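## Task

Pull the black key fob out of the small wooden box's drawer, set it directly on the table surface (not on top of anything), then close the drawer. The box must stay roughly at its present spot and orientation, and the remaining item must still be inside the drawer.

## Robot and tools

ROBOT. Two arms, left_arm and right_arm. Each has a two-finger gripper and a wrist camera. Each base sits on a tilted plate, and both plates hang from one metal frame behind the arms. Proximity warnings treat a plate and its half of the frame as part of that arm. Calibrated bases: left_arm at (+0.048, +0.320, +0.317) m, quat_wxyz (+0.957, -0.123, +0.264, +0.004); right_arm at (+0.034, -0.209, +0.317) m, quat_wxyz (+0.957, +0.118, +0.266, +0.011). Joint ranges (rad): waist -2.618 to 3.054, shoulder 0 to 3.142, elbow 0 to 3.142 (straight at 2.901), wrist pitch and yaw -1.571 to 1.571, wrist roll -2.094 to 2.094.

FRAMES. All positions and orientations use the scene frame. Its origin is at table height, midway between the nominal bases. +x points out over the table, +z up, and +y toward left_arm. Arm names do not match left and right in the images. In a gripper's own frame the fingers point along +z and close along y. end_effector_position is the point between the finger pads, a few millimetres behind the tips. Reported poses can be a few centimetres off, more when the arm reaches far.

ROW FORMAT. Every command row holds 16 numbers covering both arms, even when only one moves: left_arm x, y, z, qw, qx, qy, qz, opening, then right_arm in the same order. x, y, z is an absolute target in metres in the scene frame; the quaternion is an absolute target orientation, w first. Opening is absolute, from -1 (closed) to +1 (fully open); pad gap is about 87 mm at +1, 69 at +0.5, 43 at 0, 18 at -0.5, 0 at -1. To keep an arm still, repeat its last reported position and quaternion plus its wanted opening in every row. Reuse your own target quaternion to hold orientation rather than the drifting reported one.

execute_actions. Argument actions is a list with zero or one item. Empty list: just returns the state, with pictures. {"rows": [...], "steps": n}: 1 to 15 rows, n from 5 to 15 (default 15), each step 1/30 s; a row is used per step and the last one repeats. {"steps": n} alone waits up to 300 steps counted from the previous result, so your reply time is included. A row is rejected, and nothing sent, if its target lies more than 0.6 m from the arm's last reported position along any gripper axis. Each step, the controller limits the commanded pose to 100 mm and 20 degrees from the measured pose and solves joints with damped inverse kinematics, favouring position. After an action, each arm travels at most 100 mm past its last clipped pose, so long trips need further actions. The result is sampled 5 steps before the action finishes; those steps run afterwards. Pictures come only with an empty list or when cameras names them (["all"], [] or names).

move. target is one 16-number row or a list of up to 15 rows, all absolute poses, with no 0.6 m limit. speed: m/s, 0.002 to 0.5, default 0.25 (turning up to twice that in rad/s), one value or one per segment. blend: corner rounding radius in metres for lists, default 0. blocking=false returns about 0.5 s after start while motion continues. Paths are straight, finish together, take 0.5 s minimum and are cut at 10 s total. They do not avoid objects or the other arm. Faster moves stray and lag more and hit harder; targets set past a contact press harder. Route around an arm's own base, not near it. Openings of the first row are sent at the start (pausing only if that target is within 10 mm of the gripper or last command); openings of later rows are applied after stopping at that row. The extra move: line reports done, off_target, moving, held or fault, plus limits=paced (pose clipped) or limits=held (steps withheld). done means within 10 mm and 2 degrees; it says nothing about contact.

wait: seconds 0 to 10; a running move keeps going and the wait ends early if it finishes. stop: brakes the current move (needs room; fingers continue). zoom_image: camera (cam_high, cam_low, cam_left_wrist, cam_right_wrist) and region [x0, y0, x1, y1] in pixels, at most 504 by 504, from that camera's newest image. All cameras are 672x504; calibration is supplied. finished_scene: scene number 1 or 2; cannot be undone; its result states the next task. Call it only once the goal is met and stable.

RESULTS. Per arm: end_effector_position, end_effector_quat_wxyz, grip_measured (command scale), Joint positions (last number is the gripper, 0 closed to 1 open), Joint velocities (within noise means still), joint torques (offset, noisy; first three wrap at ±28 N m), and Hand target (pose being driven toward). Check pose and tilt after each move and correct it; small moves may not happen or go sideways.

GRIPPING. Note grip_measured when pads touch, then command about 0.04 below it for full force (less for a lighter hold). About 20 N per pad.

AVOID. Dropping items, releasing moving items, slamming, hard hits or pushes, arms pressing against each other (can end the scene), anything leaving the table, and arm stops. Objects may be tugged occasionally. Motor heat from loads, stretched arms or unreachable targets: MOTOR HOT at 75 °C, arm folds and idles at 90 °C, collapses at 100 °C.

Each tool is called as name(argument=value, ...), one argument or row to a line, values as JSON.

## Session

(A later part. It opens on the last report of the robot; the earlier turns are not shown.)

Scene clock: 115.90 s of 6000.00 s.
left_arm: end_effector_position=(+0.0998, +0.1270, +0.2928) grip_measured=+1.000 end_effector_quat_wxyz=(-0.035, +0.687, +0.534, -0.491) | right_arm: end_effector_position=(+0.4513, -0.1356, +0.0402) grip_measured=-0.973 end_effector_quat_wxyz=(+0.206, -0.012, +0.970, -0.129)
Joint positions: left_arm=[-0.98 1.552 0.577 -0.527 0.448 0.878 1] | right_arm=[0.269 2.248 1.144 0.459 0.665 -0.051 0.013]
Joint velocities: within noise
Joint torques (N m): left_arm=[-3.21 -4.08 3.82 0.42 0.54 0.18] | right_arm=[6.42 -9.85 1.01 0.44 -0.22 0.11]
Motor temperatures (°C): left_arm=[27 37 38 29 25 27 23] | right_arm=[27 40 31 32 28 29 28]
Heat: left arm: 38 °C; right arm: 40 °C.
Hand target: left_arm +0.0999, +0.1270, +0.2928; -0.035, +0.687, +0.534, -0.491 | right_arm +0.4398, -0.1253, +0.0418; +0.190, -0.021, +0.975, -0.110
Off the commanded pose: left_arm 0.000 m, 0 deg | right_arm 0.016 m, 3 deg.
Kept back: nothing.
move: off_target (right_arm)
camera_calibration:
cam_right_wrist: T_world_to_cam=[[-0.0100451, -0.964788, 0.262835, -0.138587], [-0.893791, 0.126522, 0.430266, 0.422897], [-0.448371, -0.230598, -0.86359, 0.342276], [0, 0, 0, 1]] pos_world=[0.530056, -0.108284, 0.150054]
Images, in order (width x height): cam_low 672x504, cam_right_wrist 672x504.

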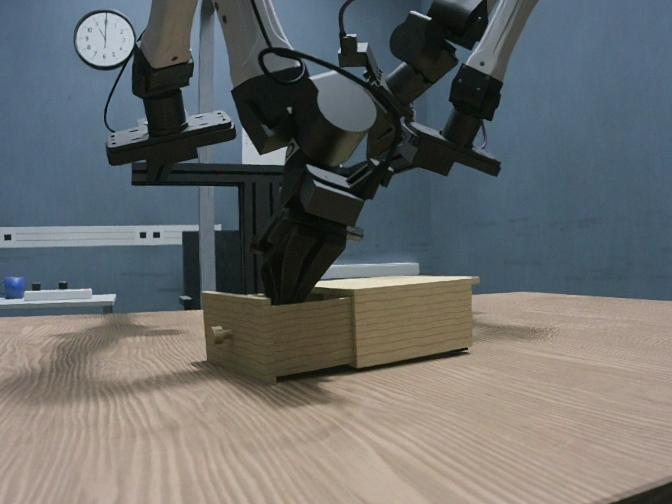

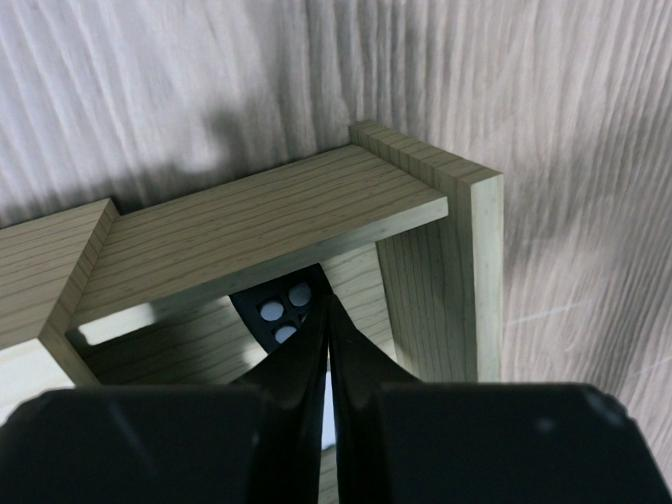

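move(
  target=[
    [0.0998,0.1270,0.2928,-0.035,0.687,0.534,-0.491,1,0.430,-0.122,0.040,0.1900,-0.0212,0.9770,-0.1100,-1],
  ],
  speed=0.05,
  cameras=["cam_right_wrist","cam_low"],
)

Scene clock: 116.97 s of 6000.00 s.
left_arm: end_effector_position=(+0.0998, +0.1270, +0.2928) grip_measured=+1.000 end_effector_quat_wxyz=(-0.035, +0.687, +0.534, -0.491) | right_arm: end_effector_position=(+0.4374, -0.1327, +0.0398) grip_measured=-0.973 end_effector_quat_wxyz=(+0.199, -0.017, +0.971, -0.133)
Joint positions: left_arm=[-0.98 1.552 0.577 -0.527 0.448 0.878 1] | right_arm=[0.284 2.248 1.107 0.475 0.682 -0.043 0.013]
Joint velocities: within noise
Joint torques (N m): left_arm=[-3.23 -4.1 3.82 0.44 0.55 0.2] | right_arm=[5.97 -9.14 1.31 0.59 -0.26 0.12]
Motor temperatures (°C): left_arm=[27 37 38 29 25 27 23] | right_arm=[27 40 31 31 28 29 28]
Heat: left arm: 38 °C; right arm: 40 °C.
Hand target: left_arm +0.0999, +0.1270, +0.2928; -0.035, +0.687, +0.534, -0.491 | right_arm +0.4297, -0.1221, +0.0401; +0.190, -0.021, +0.975, -0.110
Off the commanded pose: left_arm 0.000 m, 0 deg | right_arm 0.013 m, 3 deg.
Kept back: nothing.
move: off_target (right_arm)
camera_calibration:
cam_right_wrist: T_world_to_cam=[[-0.000634896, -0.962414, 0.271586, -0.140003], [-0.888505, 0.125164, 0.441466, 0.407341], [-0.458866, -0.241025, -0.855189, 0.33926], [0, 0, 0, 1]] pos_world=[0.51751, -0.103956, 0.148327]
Images, in order (width x height): cam_low 672x504, cam_right_wrist 672x504.

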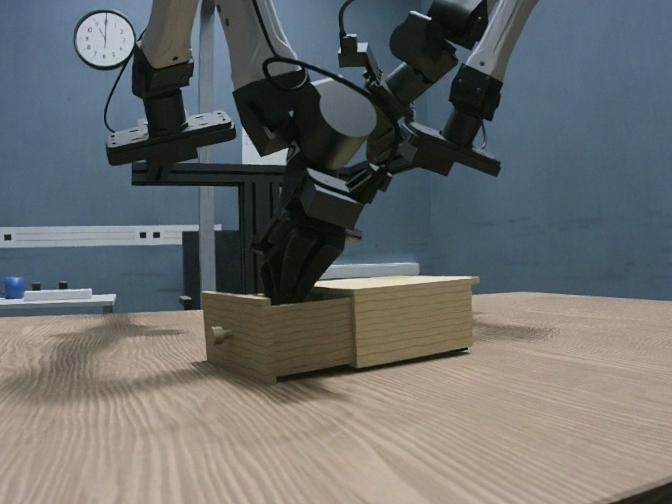

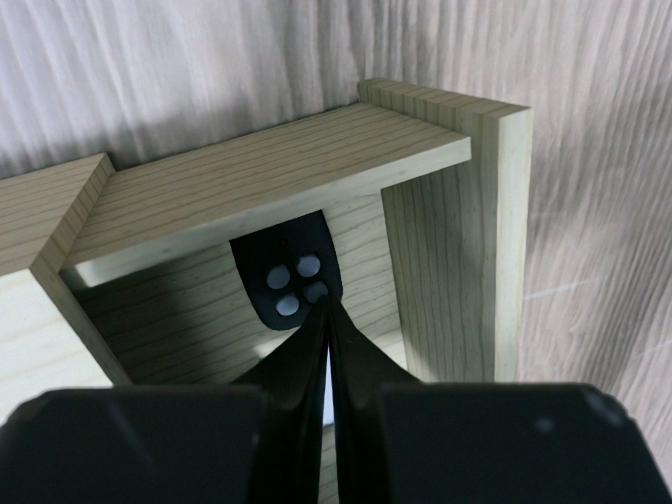

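move(
  target=[
    [0.0998,0.1270,0.2928,-0.035,0.687,0.534,-0.491,1,0.436,-0.137,0.11,0.1723,-0.0212,0.9774,-0.1200,-1],
    [0.0998,0.1270,0.2928,-0.035,0.687,0.534,-0.491,1,0.388,-0.135,0.20,0.383,0,0.924,0,-1],
  ],
  speed=0.2,
  blend=0.02,
  cameras=["cam_right_wrist","cam_low"],
)

zoom_image(
  camera="cam_right_wrist",
  region=[190, 30, 430, 330],
)

Scene clock: 120.17 s of 6000.00 s.
left_arm: end_effector_position=(+0.0998, +0.1270, +0.2928) grip_measured=+1.000 end_effector_quat_wxyz=(-0.035, +0.687, +0.534, -0.491) | right_arm: end_effector_position=(+0.3815, -0.1389, +0.1901) grip_measured=-0.974 end_effector_quat_wxyz=(+0.366, +0.000, +0.931, -0.010)
Joint positions: left_arm=[-0.98 1.552 0.577 -0.527 0.448 0.878 1] | right_arm=[0.4 1.597 0.345 0.948 0.544 -0.082 0.013]
Joint velocities: within noise
Joint torques (N m): left_arm=[-3.21 -4.08 3.81 0.43 0.54 0.19] | right_arm=[3.97 -7.01 2.06 1.48 -0.14 -0.25]
Motor temperatures (°C): left_arm=[27 37 38 29 25 27 23] | right_arm=[27 40 31 32 28 29 28]
Heat: left arm: 38 °C; right arm: 40 °C.
Hand target: left_arm +0.0999, +0.1270, +0.2928; -0.035, +0.687, +0.534, -0.491 | right_arm +0.3880, -0.1350, +0.1998; +0.383, +0.000, +0.924, +0.000
Off the commanded pose: left_arm 0.000 m, 0 deg | right_arm 0.012 m, 2 deg.
Kept back: nothing.
move: off_target (right_arm)
camera_calibration:
cam_right_wrist: T_world_to_cam=[[0.00942869, -0.999448, 0.0318567, -0.150269], [-0.991505, -0.00521125, 0.129964, 0.372554], [-0.129726, -0.0328114, -0.991007, 0.369837], [0, 0, 0, 1]] pos_world=[0.418784, -0.13611, 0.32288]
Images, in order (width x height): cam_low 672x504, cam_right_wrist 672x504.

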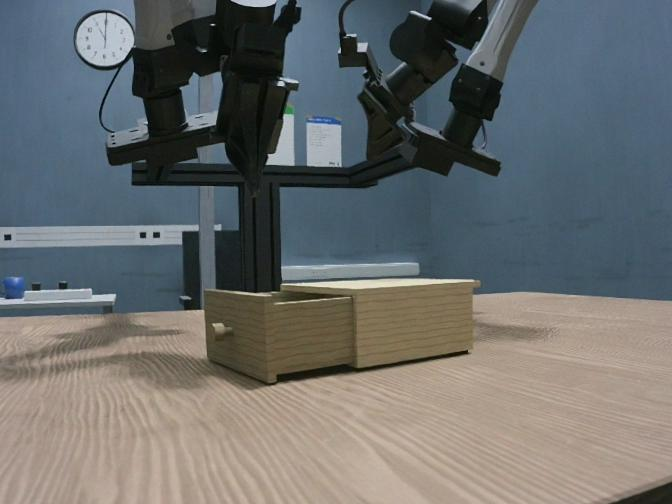

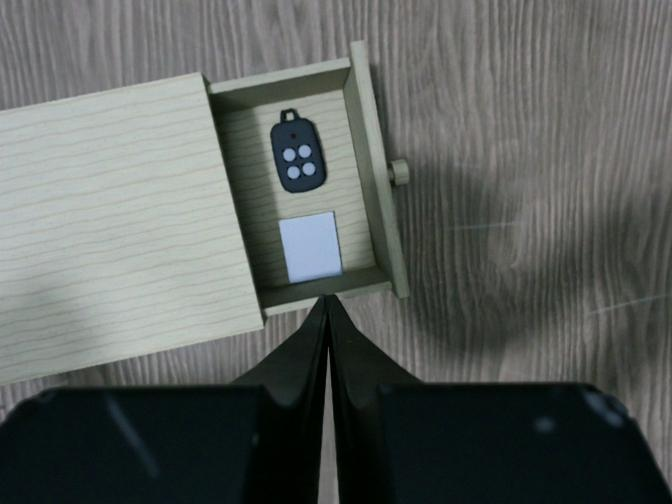

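Scaled by 1.680 from the camera's 672x504 image, which has a finer 960x720 frame.

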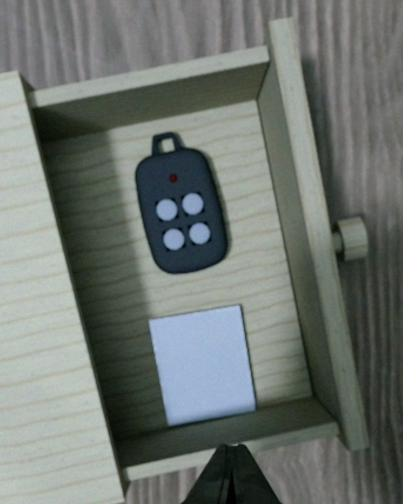

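zoom_image(
  camera="cam_low",
  region=[190, 60, 320, 220],
)

Scaled by 3.150 from the camera's 672x504 image, which has a finer 960x720 frame.

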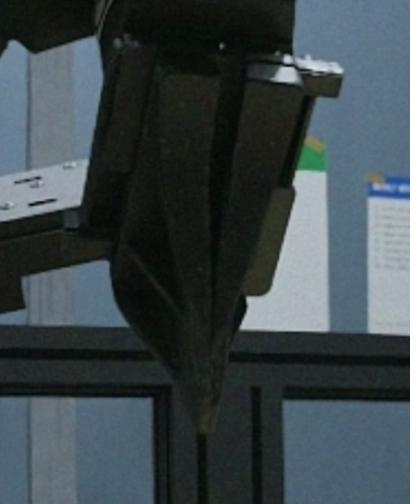

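execute_actions(
  actions=[],
  cameras=["all"],
)

Scene clock: 124.67 s of 6000.00 s.
left_arm: end_effector_position=(+0.0998, +0.1270, +0.2928) grip_measured=+1.000 end_effector_quat_wxyz=(-0.035, +0.687, +0.534, -0.491) | right_arm: end_effector_position=(+0.3820, -0.1388, +0.1904) grip_measured=-0.974 end_effector_quat_wxyz=(+0.367, +0.000, +0.930, -0.010)
Joint positions: left_arm=[-0.98 1.552 0.577 -0.527 0.448 0.878 1] | right_arm=[0.4 1.597 0.345 0.95 0.544 -0.082 0.013]
Joint velocities: within noise
Joint torques (N m): left_arm=[-3.23 -4.05 3.82 0.43 0.54 0.19] | right_arm=[3.89 -7.01 2.18 1.49 -0.12 -0.25]
Motor temperatures (°C): left_arm=[27 37 38 29 25 27 23] | right_arm=[27 39 31 32 28 29 28]
Heat: left arm: 38 °C; right arm: 39 °C.
Hand target: left_arm +0.0999, +0.1270, +0.2928; -0.035, +0.687, +0.534, -0.491 | right_arm +0.3880, -0.1350, +0.1998; +0.383, +0.000, +0.924, +0.000
Off the commanded pose: left_arm 0.000 m, 0 deg | right_arm 0.012 m, 2 deg.
Steps of this call (1-135: nothing new was sent). Readings (end_effector_position of left_arm | right_arm):
1: (+0.0998, +0.1270, +0.2928) | (+0.3816, -0.1389, +0.1902)
2: (+0.0998, +0.1270, +0.2928) | (+0.3817, -0.1389, +0.1902)
4: (+0.0998, +0.1270, +0.2928) | (+0.3818, -0.1389, +0.1903)
8: (+0.0998, +0.1270, +0.2928) | (+0.3818, -0.1388, +0.1903)
135: the state above
camera_calibration:
cam_right_wrist: T_world_to_cam=[[0.00922328, -0.99948, 0.0309038, -0.1499], [-0.991767, -0.00519584, 0.127952, 0.373439], [-0.127725, -0.0318295, -0.991299, 0.369616], [0, 0, 0, 1]] pos_world=[0.418956, -0.136117, 0.32325]

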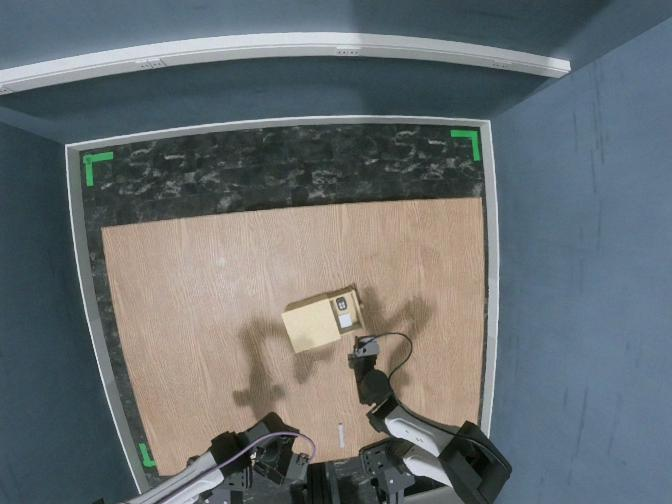

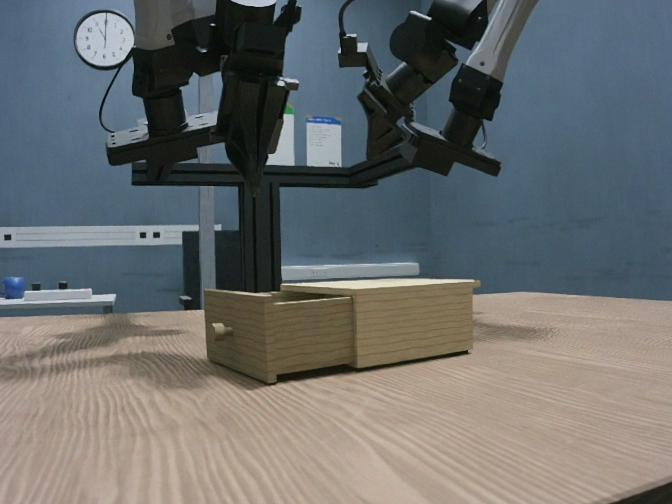

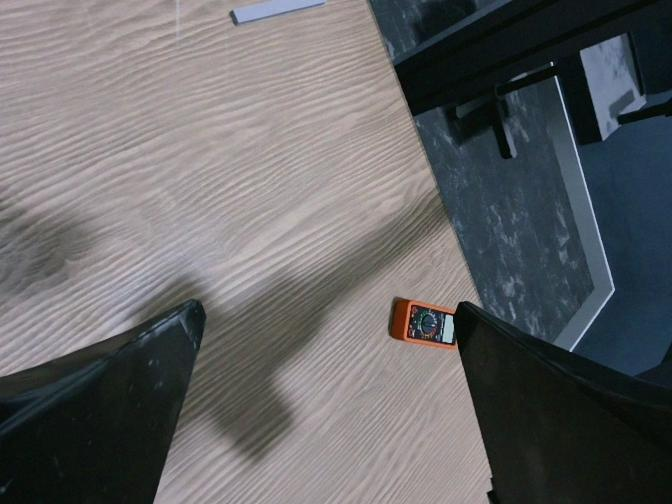

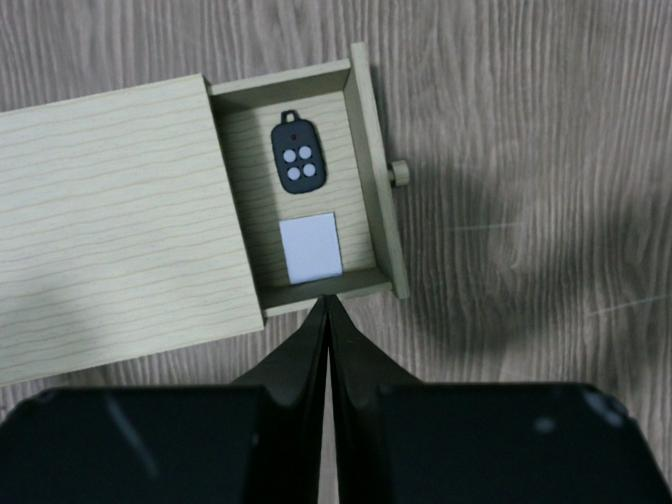

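zoom_image(
  camera="cam_right_wrist",
  region=[240, 80, 360, 210],
)

zoom_image(
  camera="cam_low",
  region=[190, 60, 320, 220],
)

Scaled by 3.877 from the camera's 672x504 image, which has a finer 960x720 frame.

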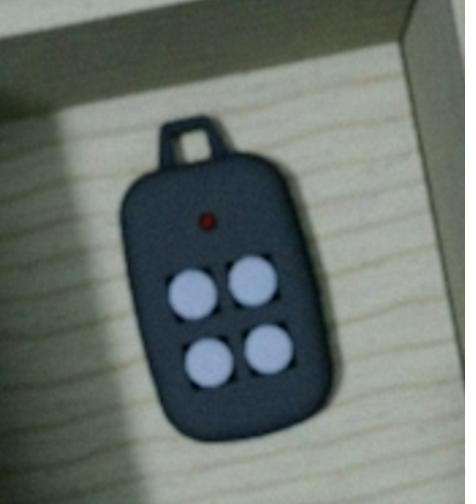

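Scaled by 3.150 from the camera's 672x504 image, which has a finer 960x720 frame.

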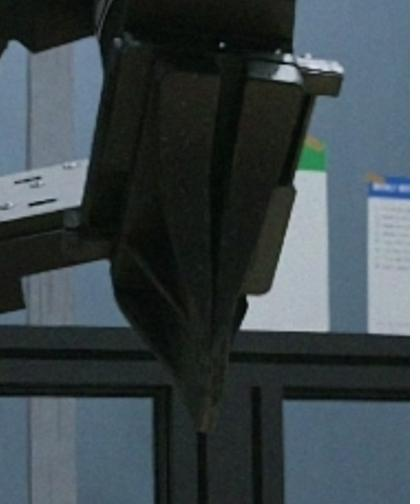

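move(
  target=[0.0998,0.1270,0.2928,-0.035,0.687,0.534,-0.491,1,0.40,-0.14,0.21,0,0.1685,0.9857,0,-0.15],
  cameras=["cam_low","cam_right_wrist"],
)

zoom_image(
  camera="cam_low",
  region=[190, 20, 330, 190],
)

Scene clock: 131.20 s of 6000.00 s.
left_arm: end_effector_position=(+0.0998, +0.1270, +0.2928) grip_measured=+1.000 end_effector_quat_wxyz=(-0.035, +0.687, +0.534, -0.491) | right_arm: end_effector_position=(+0.3972, -0.1393, +0.2127) grip_measured=-0.150 end_effector_quat_wxyz=(+0.007, +0.161, +0.987, +0.000)
Joint positions: left_arm=[-0.98 1.552 0.577 -0.527 0.448 0.878 1] | right_arm=[0.278 1.665 1.19 -0.612 0.375 0.53 0.425]
Joint velocities: within noise
Joint torques (N m): left_arm=[-3.19 -4.03 3.79 0.43 0.55 0.19] | right_arm=[2.4 -6.17 7.72 0.07 -0.05 -0.04]
Motor temperatures (°C): left_arm=[27 37 38 29 25 27 23] | right_arm=[27 39 31 32 28 29 28]
Heat: left arm: 38 °C; right arm: 39 °C.
Hand target: left_arm +0.0999, +0.1270, +0.2928; -0.035, +0.687, +0.534, -0.491 | right_arm +0.4000, -0.1400, +0.2100; +0.000, +0.169, +0.986, +0.000
Off the commanded pose: left_arm 0.000 m, 0 deg | right_arm 0.004 m, 1 deg.
Kept back: nothing.
move: done
camera_calibration:
cam_right_wrist: T_world_to_cam=[[-0.297766, -0.954632, -0.00354645, -0.0157693], [-0.619561, 0.190423, 0.761501, 0.130295], [-0.726278, 0.228947, -0.648154, 0.594685], [0, 0, 0, 1]] pos_world=[0.507937, -0.176016, 0.286171]
Images, in order (width x height): cam_low 672x504, cam_right_wrist 672x504.

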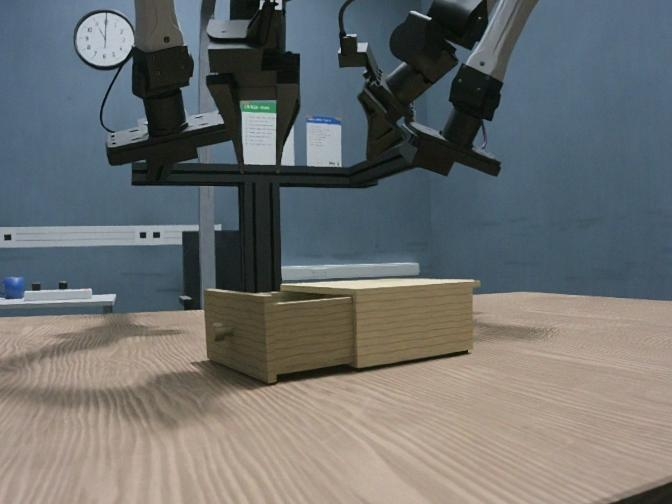

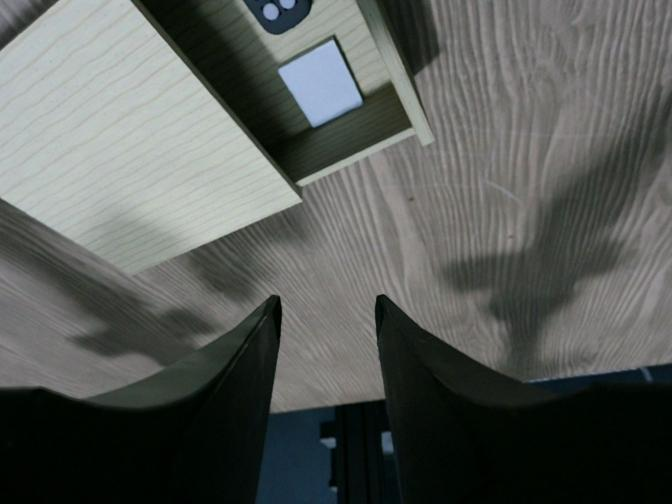

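Scaled by 2.965 from the camera's 672x504 image, which has a finer 960x720 frame.

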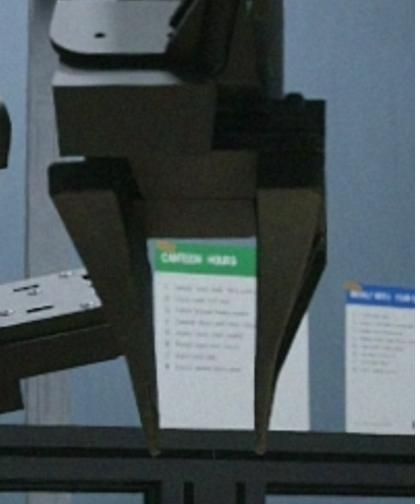

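move(
  target=[
    [0.0998,0.1270,0.2928,-0.035,0.687,0.534,-0.491,1,0.448,-0.121,0.16,-0.0026,-0.1002,0.9946,0.026,-0.15],
    [0.0998,0.1270,0.2928,-0.035,0.687,0.534,-0.491,1,0.456,-0.121,0.122,-0.0026,-0.1002,0.9946,0.026,-0.15],
  ],
  speed=0.15,
)

Scene clock: 135.73 s of 6000.00 s.
left_arm: end_effector_position=(+0.0998, +0.1270, +0.2928) grip_measured=+1.000 end_effector_quat_wxyz=(-0.035, +0.687, +0.534, -0.491) | right_arm: end_effector_position=(+0.4492, -0.1214, +0.1269) grip_measured=-0.150 end_effector_quat_wxyz=(-0.009, -0.102, +0.995, +0.022)
Joint positions: left_arm=[-0.98 1.552 0.577 -0.527 0.448 0.878 1] | right_arm=[0.245 2.079 1.538 -0.563 0.31 -0.019 0.425]
Joint velocities: within noise
Joint torques (N m): left_arm=[-3.25 -4.04 3.78 0.44 0.54 0.2] | right_arm=[3.99 -8.4 6.93 0.29 -0.13 -0.28]
Motor temperatures (°C): left_arm=[27 37 38 29 25 27 23] | right_arm=[26 39 31 31 28 29 28]
Heat: left arm: 38 °C; right arm: 39 °C.
Hand target: left_arm +0.0999, +0.1270, +0.2928; -0.035, +0.687, +0.534, -0.491 | right_arm +0.4559, -0.1211, +0.1222; -0.002, -0.100, +0.995, +0.026
Off the commanded pose: left_arm 0.000 m, 0 deg | right_arm 0.008 m, 1 deg.
Kept back: nothing.
move: done
camera_calibration:
cam_right_wrist: T_world_to_cam=[[0.222121, -0.973848, -0.0477829, -0.213705], [-0.60421, -0.175944, 0.777158, 0.171103], [-0.76524, -0.143752, -0.627489, 0.542369], [0, 0, 0, 1]] pos_world=[0.565893, -0.100045, 0.197145]

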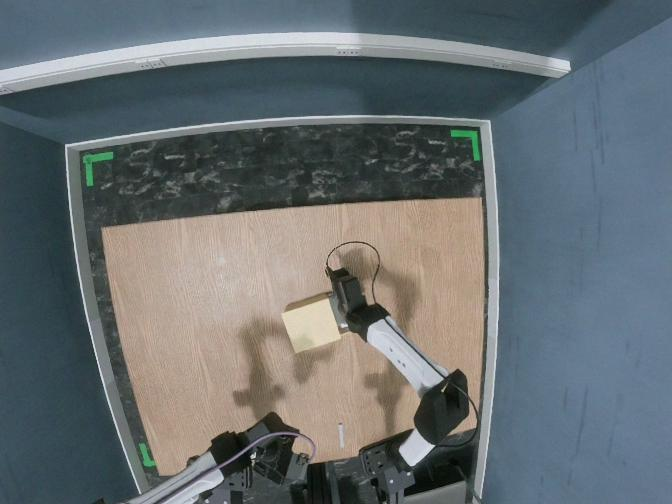

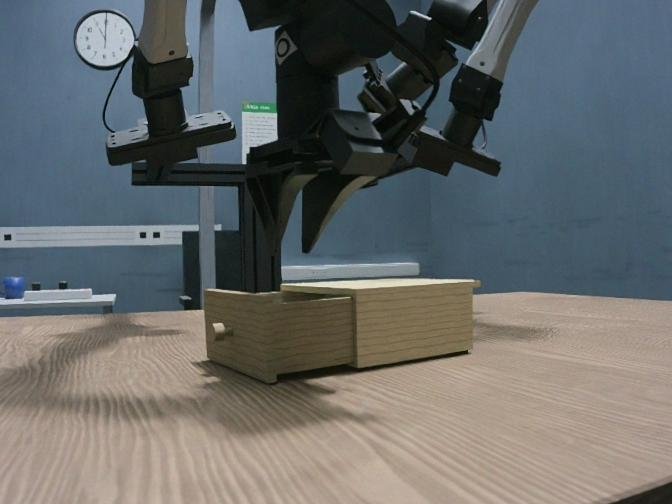

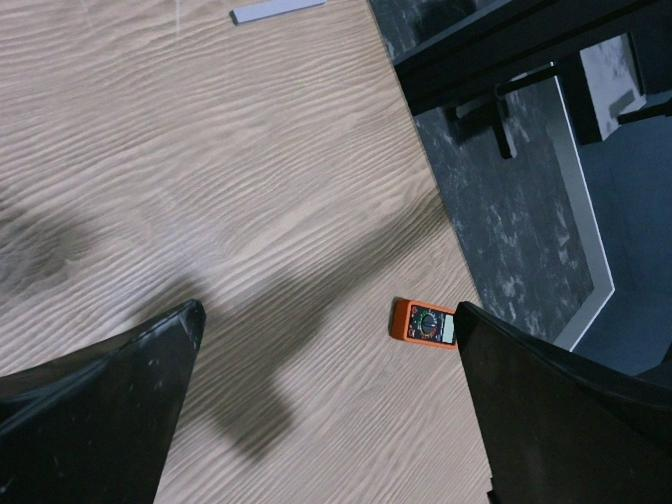

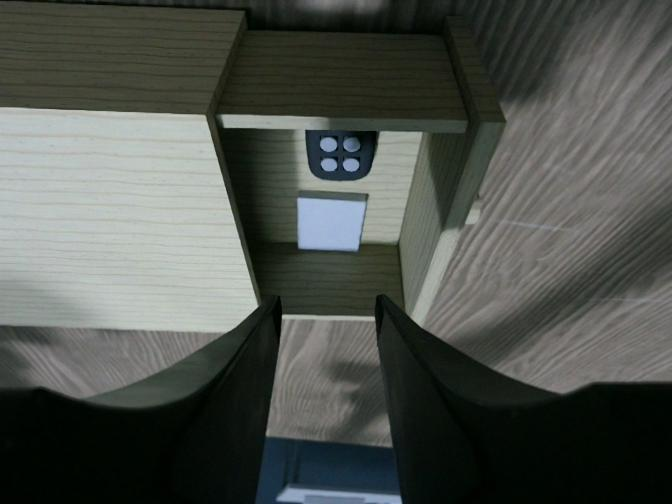

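move(
  target=[0.0998,0.1270,0.2928,-0.035,0.687,0.534,-0.491,1,0.457,-0.1213,0.078,-0.0044,-0.1001,0.994,0.0434,-0.15],
  speed=0.08,
  cameras=["cam_right_wrist","cam_low"],
)

Scene clock: 138.03 s of 6000.00 s.
left_arm: end_effector_position=(+0.0998, +0.1270, +0.2928) grip_measured=+1.000 end_effector_quat_wxyz=(-0.035, +0.687, +0.534, -0.491) | right_arm: end_effector_position=(+0.4521, -0.1205, +0.0852) grip_measured=-0.150 end_effector_quat_wxyz=(-0.009, -0.102, +0.994, +0.040)
Joint positions: left_arm=[-0.98 1.552 0.577 -0.527 0.448 0.878 1] | right_arm=[0.199 2.19 1.579 -0.479 0.253 -0.063 0.425]
Joint velocities: within noise
Joint torques (N m): left_arm=[-3.21 -4.07 3.84 0.45 0.54 0.19] | right_arm=[3.74 -8.17 6.57 0.31 -0.12 -0.27]
Motor temperatures (°C): left_arm=[27 37 38 29 25 27 23] | right_arm=[26 39 31 31 28 29 28]
Heat: left arm: 38 °C; right arm: 39 °C.
Hand target: left_arm +0.0999, +0.1270, +0.2928; -0.035, +0.687, +0.534, -0.491 | right_arm +0.4569, -0.1214, +0.0782; -0.004, -0.100, +0.994, +0.043
Off the commanded pose: left_arm 0.000 m, 0 deg | right_arm 0.009 m, 1 deg.
Kept back: nothing.
move: done
camera_calibration:
cam_right_wrist: T_world_to_cam=[[0.221539, -0.971543, -0.0838096, -0.211898], [-0.601717, -0.203827, 0.772264, 0.201355], [-0.76737, -0.120657, -0.62975, 0.522448], [0, 0, 0, 1]] pos_world=[0.569013, -0.10179, 0.155754]
Images, in order (width x height): cam_low 672x504, cam_right_wrist 672x504.

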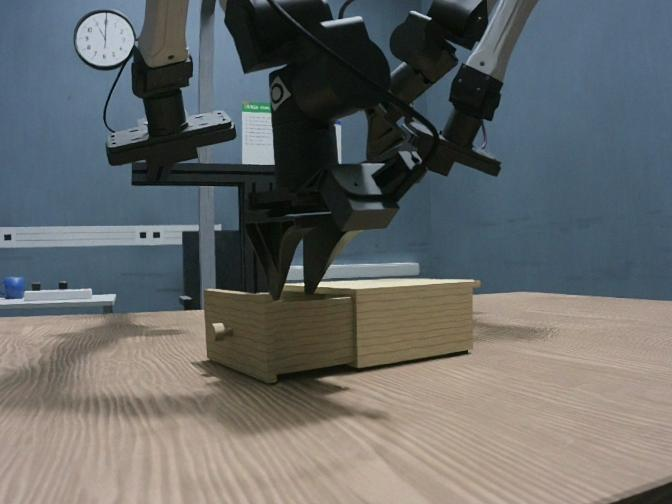

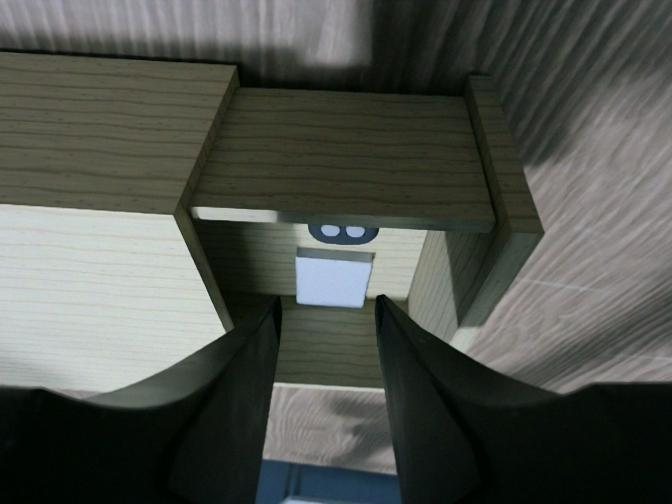

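move(
  target=[0.0998,0.1270,0.2928,-0.035,0.687,0.534,-0.491,1,0.457,-0.122,0.053,-0.0044,-0.1001,0.994,0.0434,-0.15],
  speed=0.05,
  cameras=["cam_right_wrist","cam_low"],
)

zoom_image(
  camera="cam_low",
  region=[200, 170, 380, 400],
)

Scene clock: 139.37 s of 6000.00 s.
left_arm: end_effector_position=(+0.0998, +0.1270, +0.2928) grip_measured=+1.000 end_effector_quat_wxyz=(-0.035, +0.687, +0.534, -0.491) | right_arm: end_effector_position=(+0.4529, -0.1205, +0.0608) grip_measured=-0.150 end_effector_quat_wxyz=(-0.008, -0.102, +0.994, +0.041)
Joint positions: left_arm=[-0.98 1.552 0.577 -0.527 0.448 0.878 1] | right_arm=[0.181 2.261 1.612 -0.436 0.243 -0.08 0.425]
Joint velocities: within noise
Joint torques (N m): left_arm=[-3.21 -4.07 3.81 0.42 0.53 0.19] | right_arm=[3.77 -8.24 6.34 0.29 -0.17 -0.29]
Motor temperatures (°C): left_arm=[27 37 38 29 25 27 23] | right_arm=[26 39 31 31 28 29 28]
Heat: left arm: 38 °C; right arm: 39 °C.
Hand target: left_arm +0.0999, +0.1270, +0.2928; -0.035, +0.687, +0.534, -0.491 | right_arm +0.4570, -0.1221, +0.0533; -0.004, -0.100, +0.994, +0.043
Off the commanded pose: left_arm 0.000 m, 0 deg | right_arm 0.009 m, 1 deg.
Kept back: nothing.
move: done
camera_calibration:
cam_right_wrist: T_world_to_cam=[[0.221977, -0.971383, -0.0845115, -0.214197], [-0.602566, -0.204804, 0.771343, 0.221032], [-0.766577, -0.120297, -0.630783, 0.507486], [0, 0, 0, 1]] pos_world=[0.56976, -0.10175, 0.131521]
Images, in order (width x height): cam_low 672x504, cam_right_wrist 672x504.

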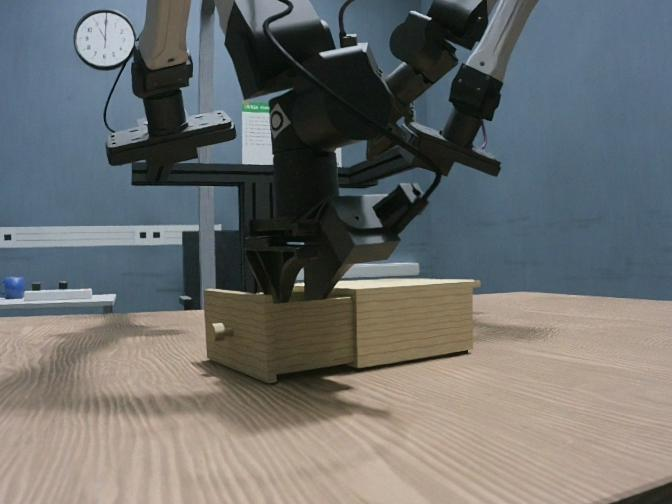

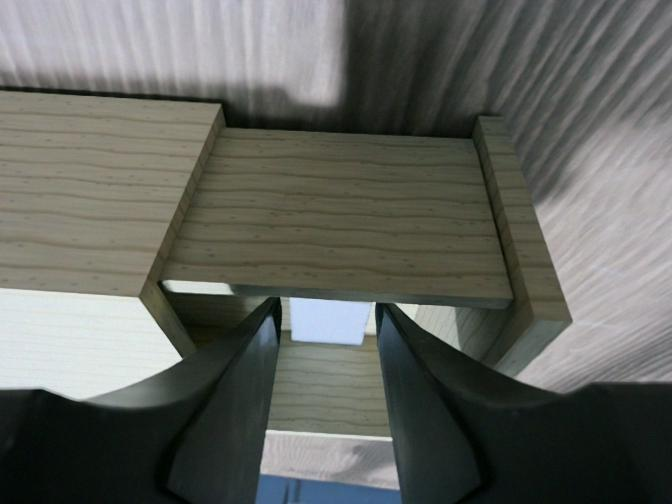

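Scaled by 2.191 from the camera's 672x504 image, which has a finer 960x720 frame.

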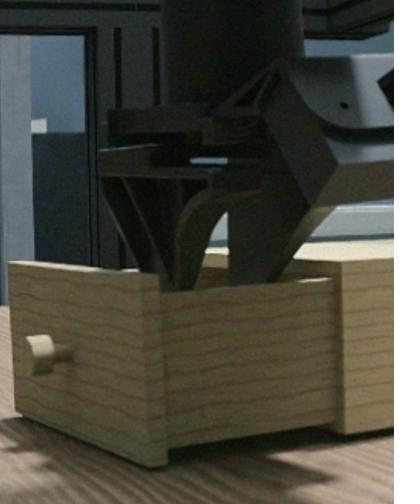

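move(
  target=[0.0998,0.1270,0.2928,-0.035,0.687,0.534,-0.491,1,0.457,-0.1225,0.04,-0.0044,-0.1001,0.994,0.0434,-0.15],
  speed=0.04,
  cameras=["cam_right_wrist"],
)

Scene clock: 140.33 s of 6000.00 s.
left_arm: end_effector_position=(+0.0998, +0.1270, +0.2928) grip_measured=+1.000 end_effector_quat_wxyz=(-0.035, +0.687, +0.534, -0.491) | right_arm: end_effector_position=(+0.4518, -0.1211, +0.0481) grip_measured=-0.150 end_effector_quat_wxyz=(-0.011, -0.102, +0.994, +0.040)
Joint positions: left_arm=[-0.98 1.552 0.577 -0.527 0.448 0.878 1] | right_arm=[0.171 2.298 1.63 -0.419 0.24 -0.088 0.425]
Joint velocities: within noise
Joint torques (N m): left_arm=[-3.17 -4.11 3.84 0.43 0.54 0.18] | right_arm=[3.74 -8.25 6.41 0.33 -0.18 -0.31]
Motor temperatures (°C): left_arm=[27 37 38 28 25 27 23] | right_arm=[26 39 31 31 28 29 28]
Heat: left arm: 38 °C; right arm: 39 °C.
Hand target: left_arm +0.0999, +0.1270, +0.2928; -0.035, +0.687, +0.534, -0.491 | right_arm +0.4567, -0.1227, +0.0402; -0.004, -0.100, +0.994, +0.043
Off the commanded pose: left_arm 0.000 m, 0 deg | right_arm 0.010 m, 1 deg.
Kept back: nothing.
move: done
camera_calibration:
cam_right_wrist: T_world_to_cam=[[0.222332, -0.971317, -0.0843313, -0.215732], [-0.599257, -0.204371, 0.774031, 0.228426], [-0.769064, -0.121556, -0.627506, 0.499368], [0, 0, 0, 1]] pos_world=[0.568896, -0.10216, 0.118355]
Images, in order (width x height): cam_right_wrist 672x504.

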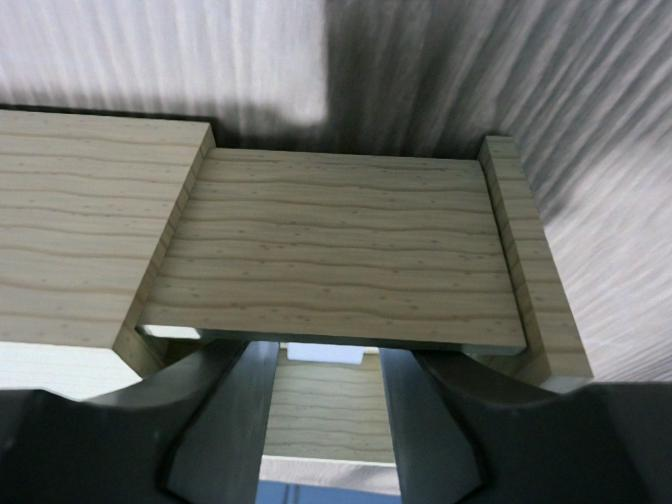

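move(
  target=[0.0998,0.1270,0.2928,-0.035,0.687,0.534,-0.491,1,0.457,-0.1235,0.030,-0.0044,-0.1001,0.994,0.0434,-0.15],
  speed=0.03,
  cameras=["cam_right_wrist"],
)

Scene clock: 141.27 s of 6000.00 s.
left_arm: end_effector_position=(+0.0998, +0.1270, +0.2928) grip_measured=+1.000 end_effector_quat_wxyz=(-0.035, +0.687, +0.534, -0.491) | right_arm: end_effector_position=(+0.4497, -0.1223, +0.0431) grip_measured=-0.150 end_effector_quat_wxyz=(-0.016, -0.103, +0.994, +0.039)
Joint positions: left_arm=[-0.98 1.552 0.577 -0.527 0.448 0.878 1] | right_arm=[0.167 2.315 1.642 -0.424 0.239 -0.091 0.425]
Joint velocities: within noise
Joint torques (N m): left_arm=[-3.23 -4.07 3.82 0.43 0.55 0.19] | right_arm=[3.33 -7.43 6.8 0.5 -0.2 -0.32]
Motor temperatures (°C): left_arm=[27 37 38 28 25 27 23] | right_arm=[26 39 31 31 28 29 28]
Heat: left arm: 38 °C; right arm: 39 °C.
Hand target: left_arm +0.0999, +0.1270, +0.2928; -0.035, +0.687, +0.534, -0.491 | right_arm +0.4565, -0.1237, +0.0307; -0.004, -0.100, +0.994, +0.043
Off the commanded pose: left_arm 0.000 m, 0 deg | right_arm 0.015 m, 1 deg.
Kept back: nothing.
move: off_target (right_arm)
camera_calibration:
cam_right_wrist: T_world_to_cam=[[0.223067, -0.971209, -0.0836266, -0.217233], [-0.590918, -0.202952, 0.780786, 0.226975], [-0.775279, -0.124751, -0.619177, 0.496482], [0, 0, 0, 1]] pos_world=[0.567493, -0.102978, 0.112025]
Images, in order (width x height): cam_right_wrist 672x504.

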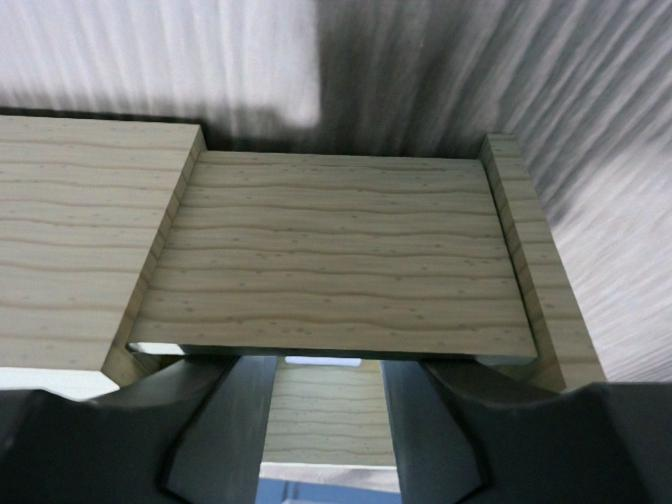

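move(
  target=[
    [0.0998,0.1270,0.2928,-0.035,0.687,0.534,-0.491,1,0.459,-0.1265,0.048,-0.0044,-0.1001,0.994,0.0434,-0.15],
    [0.0998,0.1270,0.2928,-0.035,0.687,0.534,-0.491,1,0.459,-0.1260,0.031,-0.0044,-0.1001,0.994,0.0434,-0.15],
  ],
  speed=0.03,
  cameras=["cam_right_wrist"],
)

Scene clock: 143.47 s of 6000.00 s.
left_arm: end_effector_position=(+0.0998, +0.1270, +0.2928) grip_measured=+1.000 end_effector_quat_wxyz=(-0.035, +0.687, +0.534, -0.491) | right_arm: end_effector_position=(+0.4489, -0.1229, +0.0429) grip_measured=-0.150 end_effector_quat_wxyz=(-0.019, -0.105, +0.993, +0.042)
Joint positions: left_arm=[-0.98 1.552 0.577 -0.527 0.448 0.878 1] | right_arm=[0.164 2.317 1.647 -0.433 0.234 -0.095 0.425]
Joint velocities: within noise
Joint torques (N m): left_arm=[-3.19 -4.07 3.81 0.45 0.53 0.2] | right_arm=[3.14 -7.62 6.93 0.47 -0.16 -0.31]
Motor temperatures (°C): left_arm=[27 37 38 28 25 27 23] | right_arm=[26 39 31 31 28 29 28]
Heat: left arm: 38 °C; right arm: 39 °C.
Hand target: left_arm +0.0999, +0.1270, +0.2928; -0.035, +0.687, +0.534, -0.491 | right_arm +0.4585, -0.1263, +0.0317; -0.004, -0.100, +0.994, +0.043
Off the commanded pose: left_arm 0.000 m, 0 deg | right_arm 0.016 m, 2 deg.
Kept back: nothing.
move: off_target (right_arm)
camera_calibration:
cam_right_wrist: T_world_to_cam=[[0.226426, -0.969962, -0.0889138, -0.218807], [-0.584867, -0.208389, 0.783903, 0.222932], [-0.778885, -0.125493, -0.614484, 0.497037], [0, 0, 0, 1]] pos_world=[0.567063, -0.103404, 0.111209]
Images, in order (width x height): cam_right_wrist 672x504.

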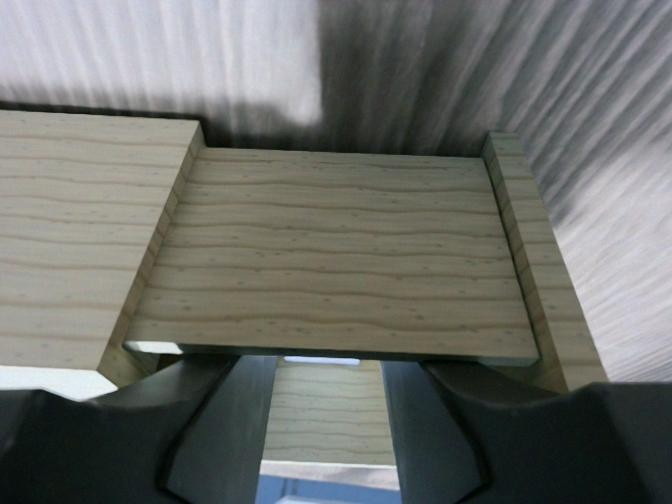

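move(
  target=[
    [0.0998,0.1270,0.2928,-0.035,0.687,0.534,-0.491,1,0.457,-0.1255,0.055,-0.0044,-0.1001,0.994,0.0434,-0.15],
    [0.0998,0.1270,0.2928,-0.035,0.687,0.534,-0.491,1,0.457,-0.1255,0.055,-0.0044,-0.1001,0.994,0.0434,-0.06],
  ],
  speed=0.05,
  cameras=["cam_right_wrist"],
)

zoom_image(
  camera="cam_right_wrist",
  region=[100, 230, 600, 504],
)

Scene clock: 145.17 s of 6000.00 s.
left_arm: end_effector_position=(+0.0998, +0.1270, +0.2928) grip_measured=+1.000 end_effector_quat_wxyz=(-0.035, +0.687, +0.534, -0.491) | right_arm: end_effector_position=(+0.4404, -0.1233, +0.0415) grip_measured=-0.060 end_effector_quat_wxyz=(-0.029, -0.107, +0.993, +0.042)
Joint positions: left_arm=[-0.98 1.552 0.577 -0.527 0.448 0.878 1] | right_arm=[0.164 2.317 1.629 -0.435 0.234 -0.095 0.47]
Joint velocities: within noise
Joint torques (N m): left_arm=[-3.21 -4.08 3.82 0.44 0.54 0.19] | right_arm=[4.89 -13.23 3.54 0.21 -0.11 -0.14]
Motor temperatures (°C): left_arm=[27 37 38 28 25 27 23] | right_arm=[26 39 31 31 28 29 28]
Heat: left arm: 38 °C; right arm: 39 °C.
Hand target: left_arm +0.0999, +0.1270, +0.2928; -0.035, +0.687, +0.534, -0.491 | right_arm +0.4566, -0.1255, +0.0548; -0.005, -0.100, +0.994, +0.043
Off the commanded pose: left_arm 0.000 m, 0 deg | right_arm 0.022 m, 3 deg.
Kept back: nothing.
move: off_target (right_arm); target 2's new opening was sent with right_arm's hand 0.022 m and 3 deg from that target
camera_calibration:
cam_right_wrist: T_world_to_cam=[[0.230812, -0.968701, -0.0913494, -0.21909], [-0.56846, -0.210448, 0.79534, 0.211059], [-0.78967, -0.131646, -0.599241, 0.492861], [0, 0, 0, 1]] pos_world=[0.559745, -0.102932, 0.107465]
Images, in order (width x height): cam_right_wrist 672x504.

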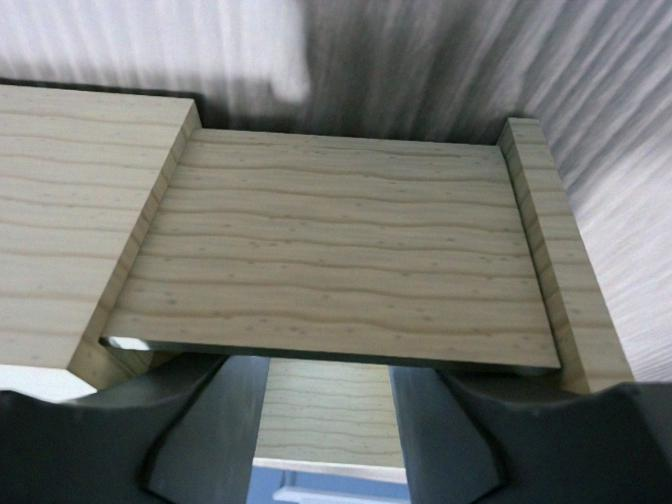

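Scaled by 1.008 from the camera's 672x504 image, which has a finer 960x720 frame.

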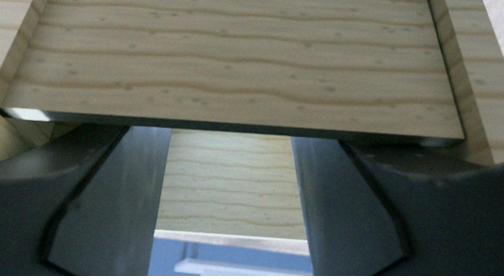

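move(
  target=[0.0998,0.1270,0.2928,-0.035,0.687,0.534,-0.491,1,0.466,-0.1255,0.075,-0.0044,-0.1001,0.994,0.0434,-0.06],
  speed=0.05,
  cameras=["cam_right_wrist"],
)

Scene clock: 146.23 s of 6000.00 s.
left_arm: end_effector_position=(+0.0998, +0.1270, +0.2928) grip_measured=+1.000 end_effector_quat_wxyz=(-0.035, +0.687, +0.534, -0.491) | right_arm: end_effector_position=(+0.4424, -0.1270, +0.0537) grip_measured=-0.060 end_effector_quat_wxyz=(-0.033, -0.108, +0.993, +0.041)
Joint positions: left_arm=[-0.98 1.552 0.577 -0.527 0.448 0.878 1] | right_arm=[0.164 2.286 1.629 -0.475 0.234 -0.093 0.47]
Joint velocities: within noise
Joint torques (N m): left_arm=[-3.18 -4.08 3.81 0.44 0.54 0.19] | right_arm=[6.01 -13.76 6.31 -0.06 -0.06 -0.07]
Motor temperatures (°C): left_arm=[27 37 38 28 25 27 23] | right_arm=[26 40 31 31 28 29 28]
Heat: left arm: 38 °C; right arm: 40 °C.
Hand target: left_arm +0.0999, +0.1270, +0.2928; -0.035, +0.687, +0.534, -0.491 | right_arm +0.4653, -0.1255, +0.0747; -0.004, -0.100, +0.994, +0.044
Off the commanded pose: left_arm 0.000 m, 0 deg | right_arm 0.032 m, 3 deg.
Kept back: nothing.
move: off_target (right_arm)
camera_calibration:
cam_right_wrist: T_world_to_cam=[[0.230767, -0.968623, -0.092282, -0.221963], [-0.561866, -0.210088, 0.800106, 0.198612], [-0.794388, -0.132788, -0.592718, 0.502822], [0, 0, 0, 1]] pos_world=[0.562251, -0.106504, 0.118638]
Images, in order (width x height): cam_right_wrist 672x504.

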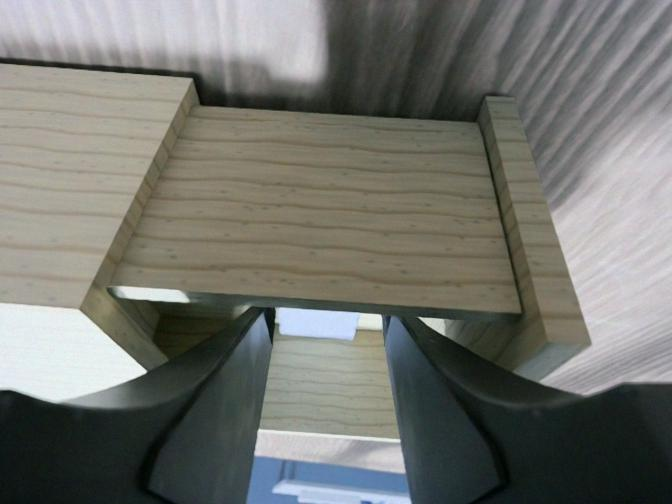

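move(
  target=[0.0998,0.1270,0.2928,-0.035,0.687,0.534,-0.491,1,0.459,-0.1235,0.030,-0.0044,-0.1001,0.994,0.0434,-0.06],
  speed=0.03,
  cameras=["cam_right_wrist"],
)

Scene clock: 148.20 s of 6000.00 s.
left_arm: end_effector_position=(+0.0998, +0.1270, +0.2928) grip_measured=+1.000 end_effector_quat_wxyz=(-0.035, +0.687, +0.534, -0.491) | right_arm: end_effector_position=(+0.4484, -0.1228, +0.0429) grip_measured=-0.060 end_effector_quat_wxyz=(-0.021, -0.104, +0.993, +0.042)
Joint positions: left_arm=[-0.98 1.552 0.577 -0.527 0.448 0.878 1] | right_arm=[0.164 2.32 1.653 -0.44 0.234 -0.093 0.47]
Joint velocities: within noise
Joint torques (N m): left_arm=[-3.23 -4.08 3.81 0.44 0.54 0.19] | right_arm=[3.56 -7.47 6.82 0.52 -0.16 -0.3]
Motor temperatures (°C): left_arm=[27 37 38 28 25 27 23] | right_arm=[26 40 31 31 28 29 28]
Heat: left arm: 38 °C; right arm: 40 °C.
Hand target: left_arm +0.0999, +0.1270, +0.2928; -0.035, +0.687, +0.534, -0.491 | right_arm +0.4584, -0.1238, +0.0308; -0.005, -0.100, +0.994, +0.043
Off the commanded pose: left_arm 0.000 m, 0 deg | right_arm 0.017 m, 2 deg.
Kept back: nothing.
move: off_target (right_arm)
camera_calibration:
cam_right_wrist: T_world_to_cam=[[0.225652, -0.970094, -0.089442, -0.218299], [-0.581143, -0.207725, 0.786844, 0.22106], [-0.781892, -0.125574, -0.610636, 0.497828], [0, 0, 0, 1]] pos_world=[0.566974, -0.103336, 0.110527]
Images, in order (width x height): cam_right_wrist 672x504.

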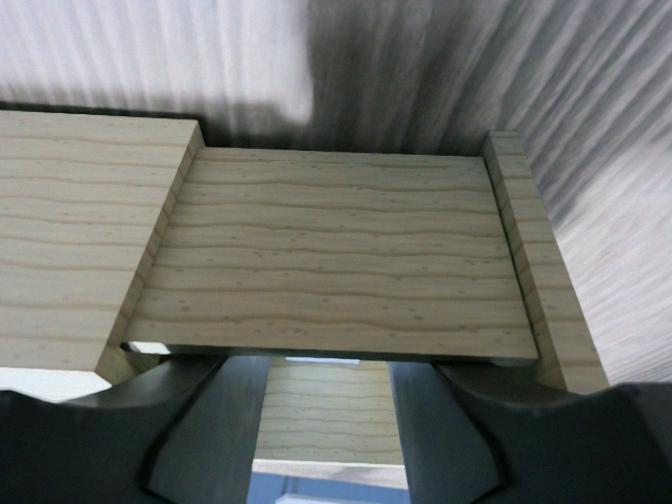

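move(
  target=[
    [0.0998,0.1270,0.2928,-0.035,0.687,0.534,-0.491,1,0.458,-0.1235,0.078,0.0996,-0.095,0.989,0.0536,-0.06],
    [0.0998,0.1270,0.2928,-0.035,0.687,0.534,-0.491,1,0.454,-0.1235,0.055,0.0996,-0.095,0.989,0.0536,-0.1],
  ],
  speed=0.05,
  cameras=["cam_right_wrist"],
)

Scene clock: 152.27 s of 6000.00 s.
left_arm: end_effector_position=(+0.0998, +0.1270, +0.2928) grip_measured=+1.000 end_effector_quat_wxyz=(-0.035, +0.687, +0.534, -0.491) | right_arm: end_effector_position=(+0.4548, -0.1262, +0.0597) grip_measured=-0.100 end_effector_quat_wxyz=(+0.098, -0.091, +0.990, +0.049)
Joint positions: left_arm=[-0.98 1.552 0.577 -0.527 0.448 0.878 1] | right_arm=[0.164 2.134 1.302 -0.029 0.216 -0.132 0.45]
Joint velocities: within noise
Joint torques (N m): left_arm=[-3.22 -4.08 3.77 0.44 0.55 0.19] | right_arm=[4.34 -8.17 3.92 0.67 -0.19 -0.25]
Motor temperatures (°C): left_arm=[27 37 38 28 25 27 23] | right_arm=[26 40 31 31 28 28 28]
Heat: left arm: 38 °C; right arm: 40 °C.
Hand target: left_arm +0.0999, +0.1270, +0.2928; -0.035, +0.687, +0.534, -0.491 | right_arm +0.4539, -0.1235, +0.0551; +0.100, -0.095, +0.989, +0.054
Off the commanded pose: left_arm 0.000 m, 0 deg | right_arm 0.005 m, 1 deg.
Kept back: nothing.
move: done
camera_calibration:
cam_right_wrist: T_world_to_cam=[[0.209026, -0.974895, -0.0767295, -0.215254], [-0.755316, -0.210786, 0.620538, 0.299578], [-0.621133, -0.0717533, -0.780414, 0.456532], [0, 0, 0, 1]] pos_world=[0.554837, -0.113946, 0.153868]
Images, in order (width x height): cam_right_wrist 672x504.

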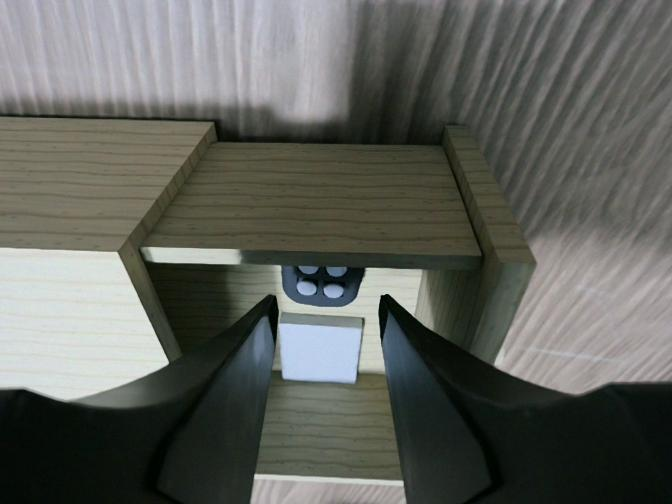

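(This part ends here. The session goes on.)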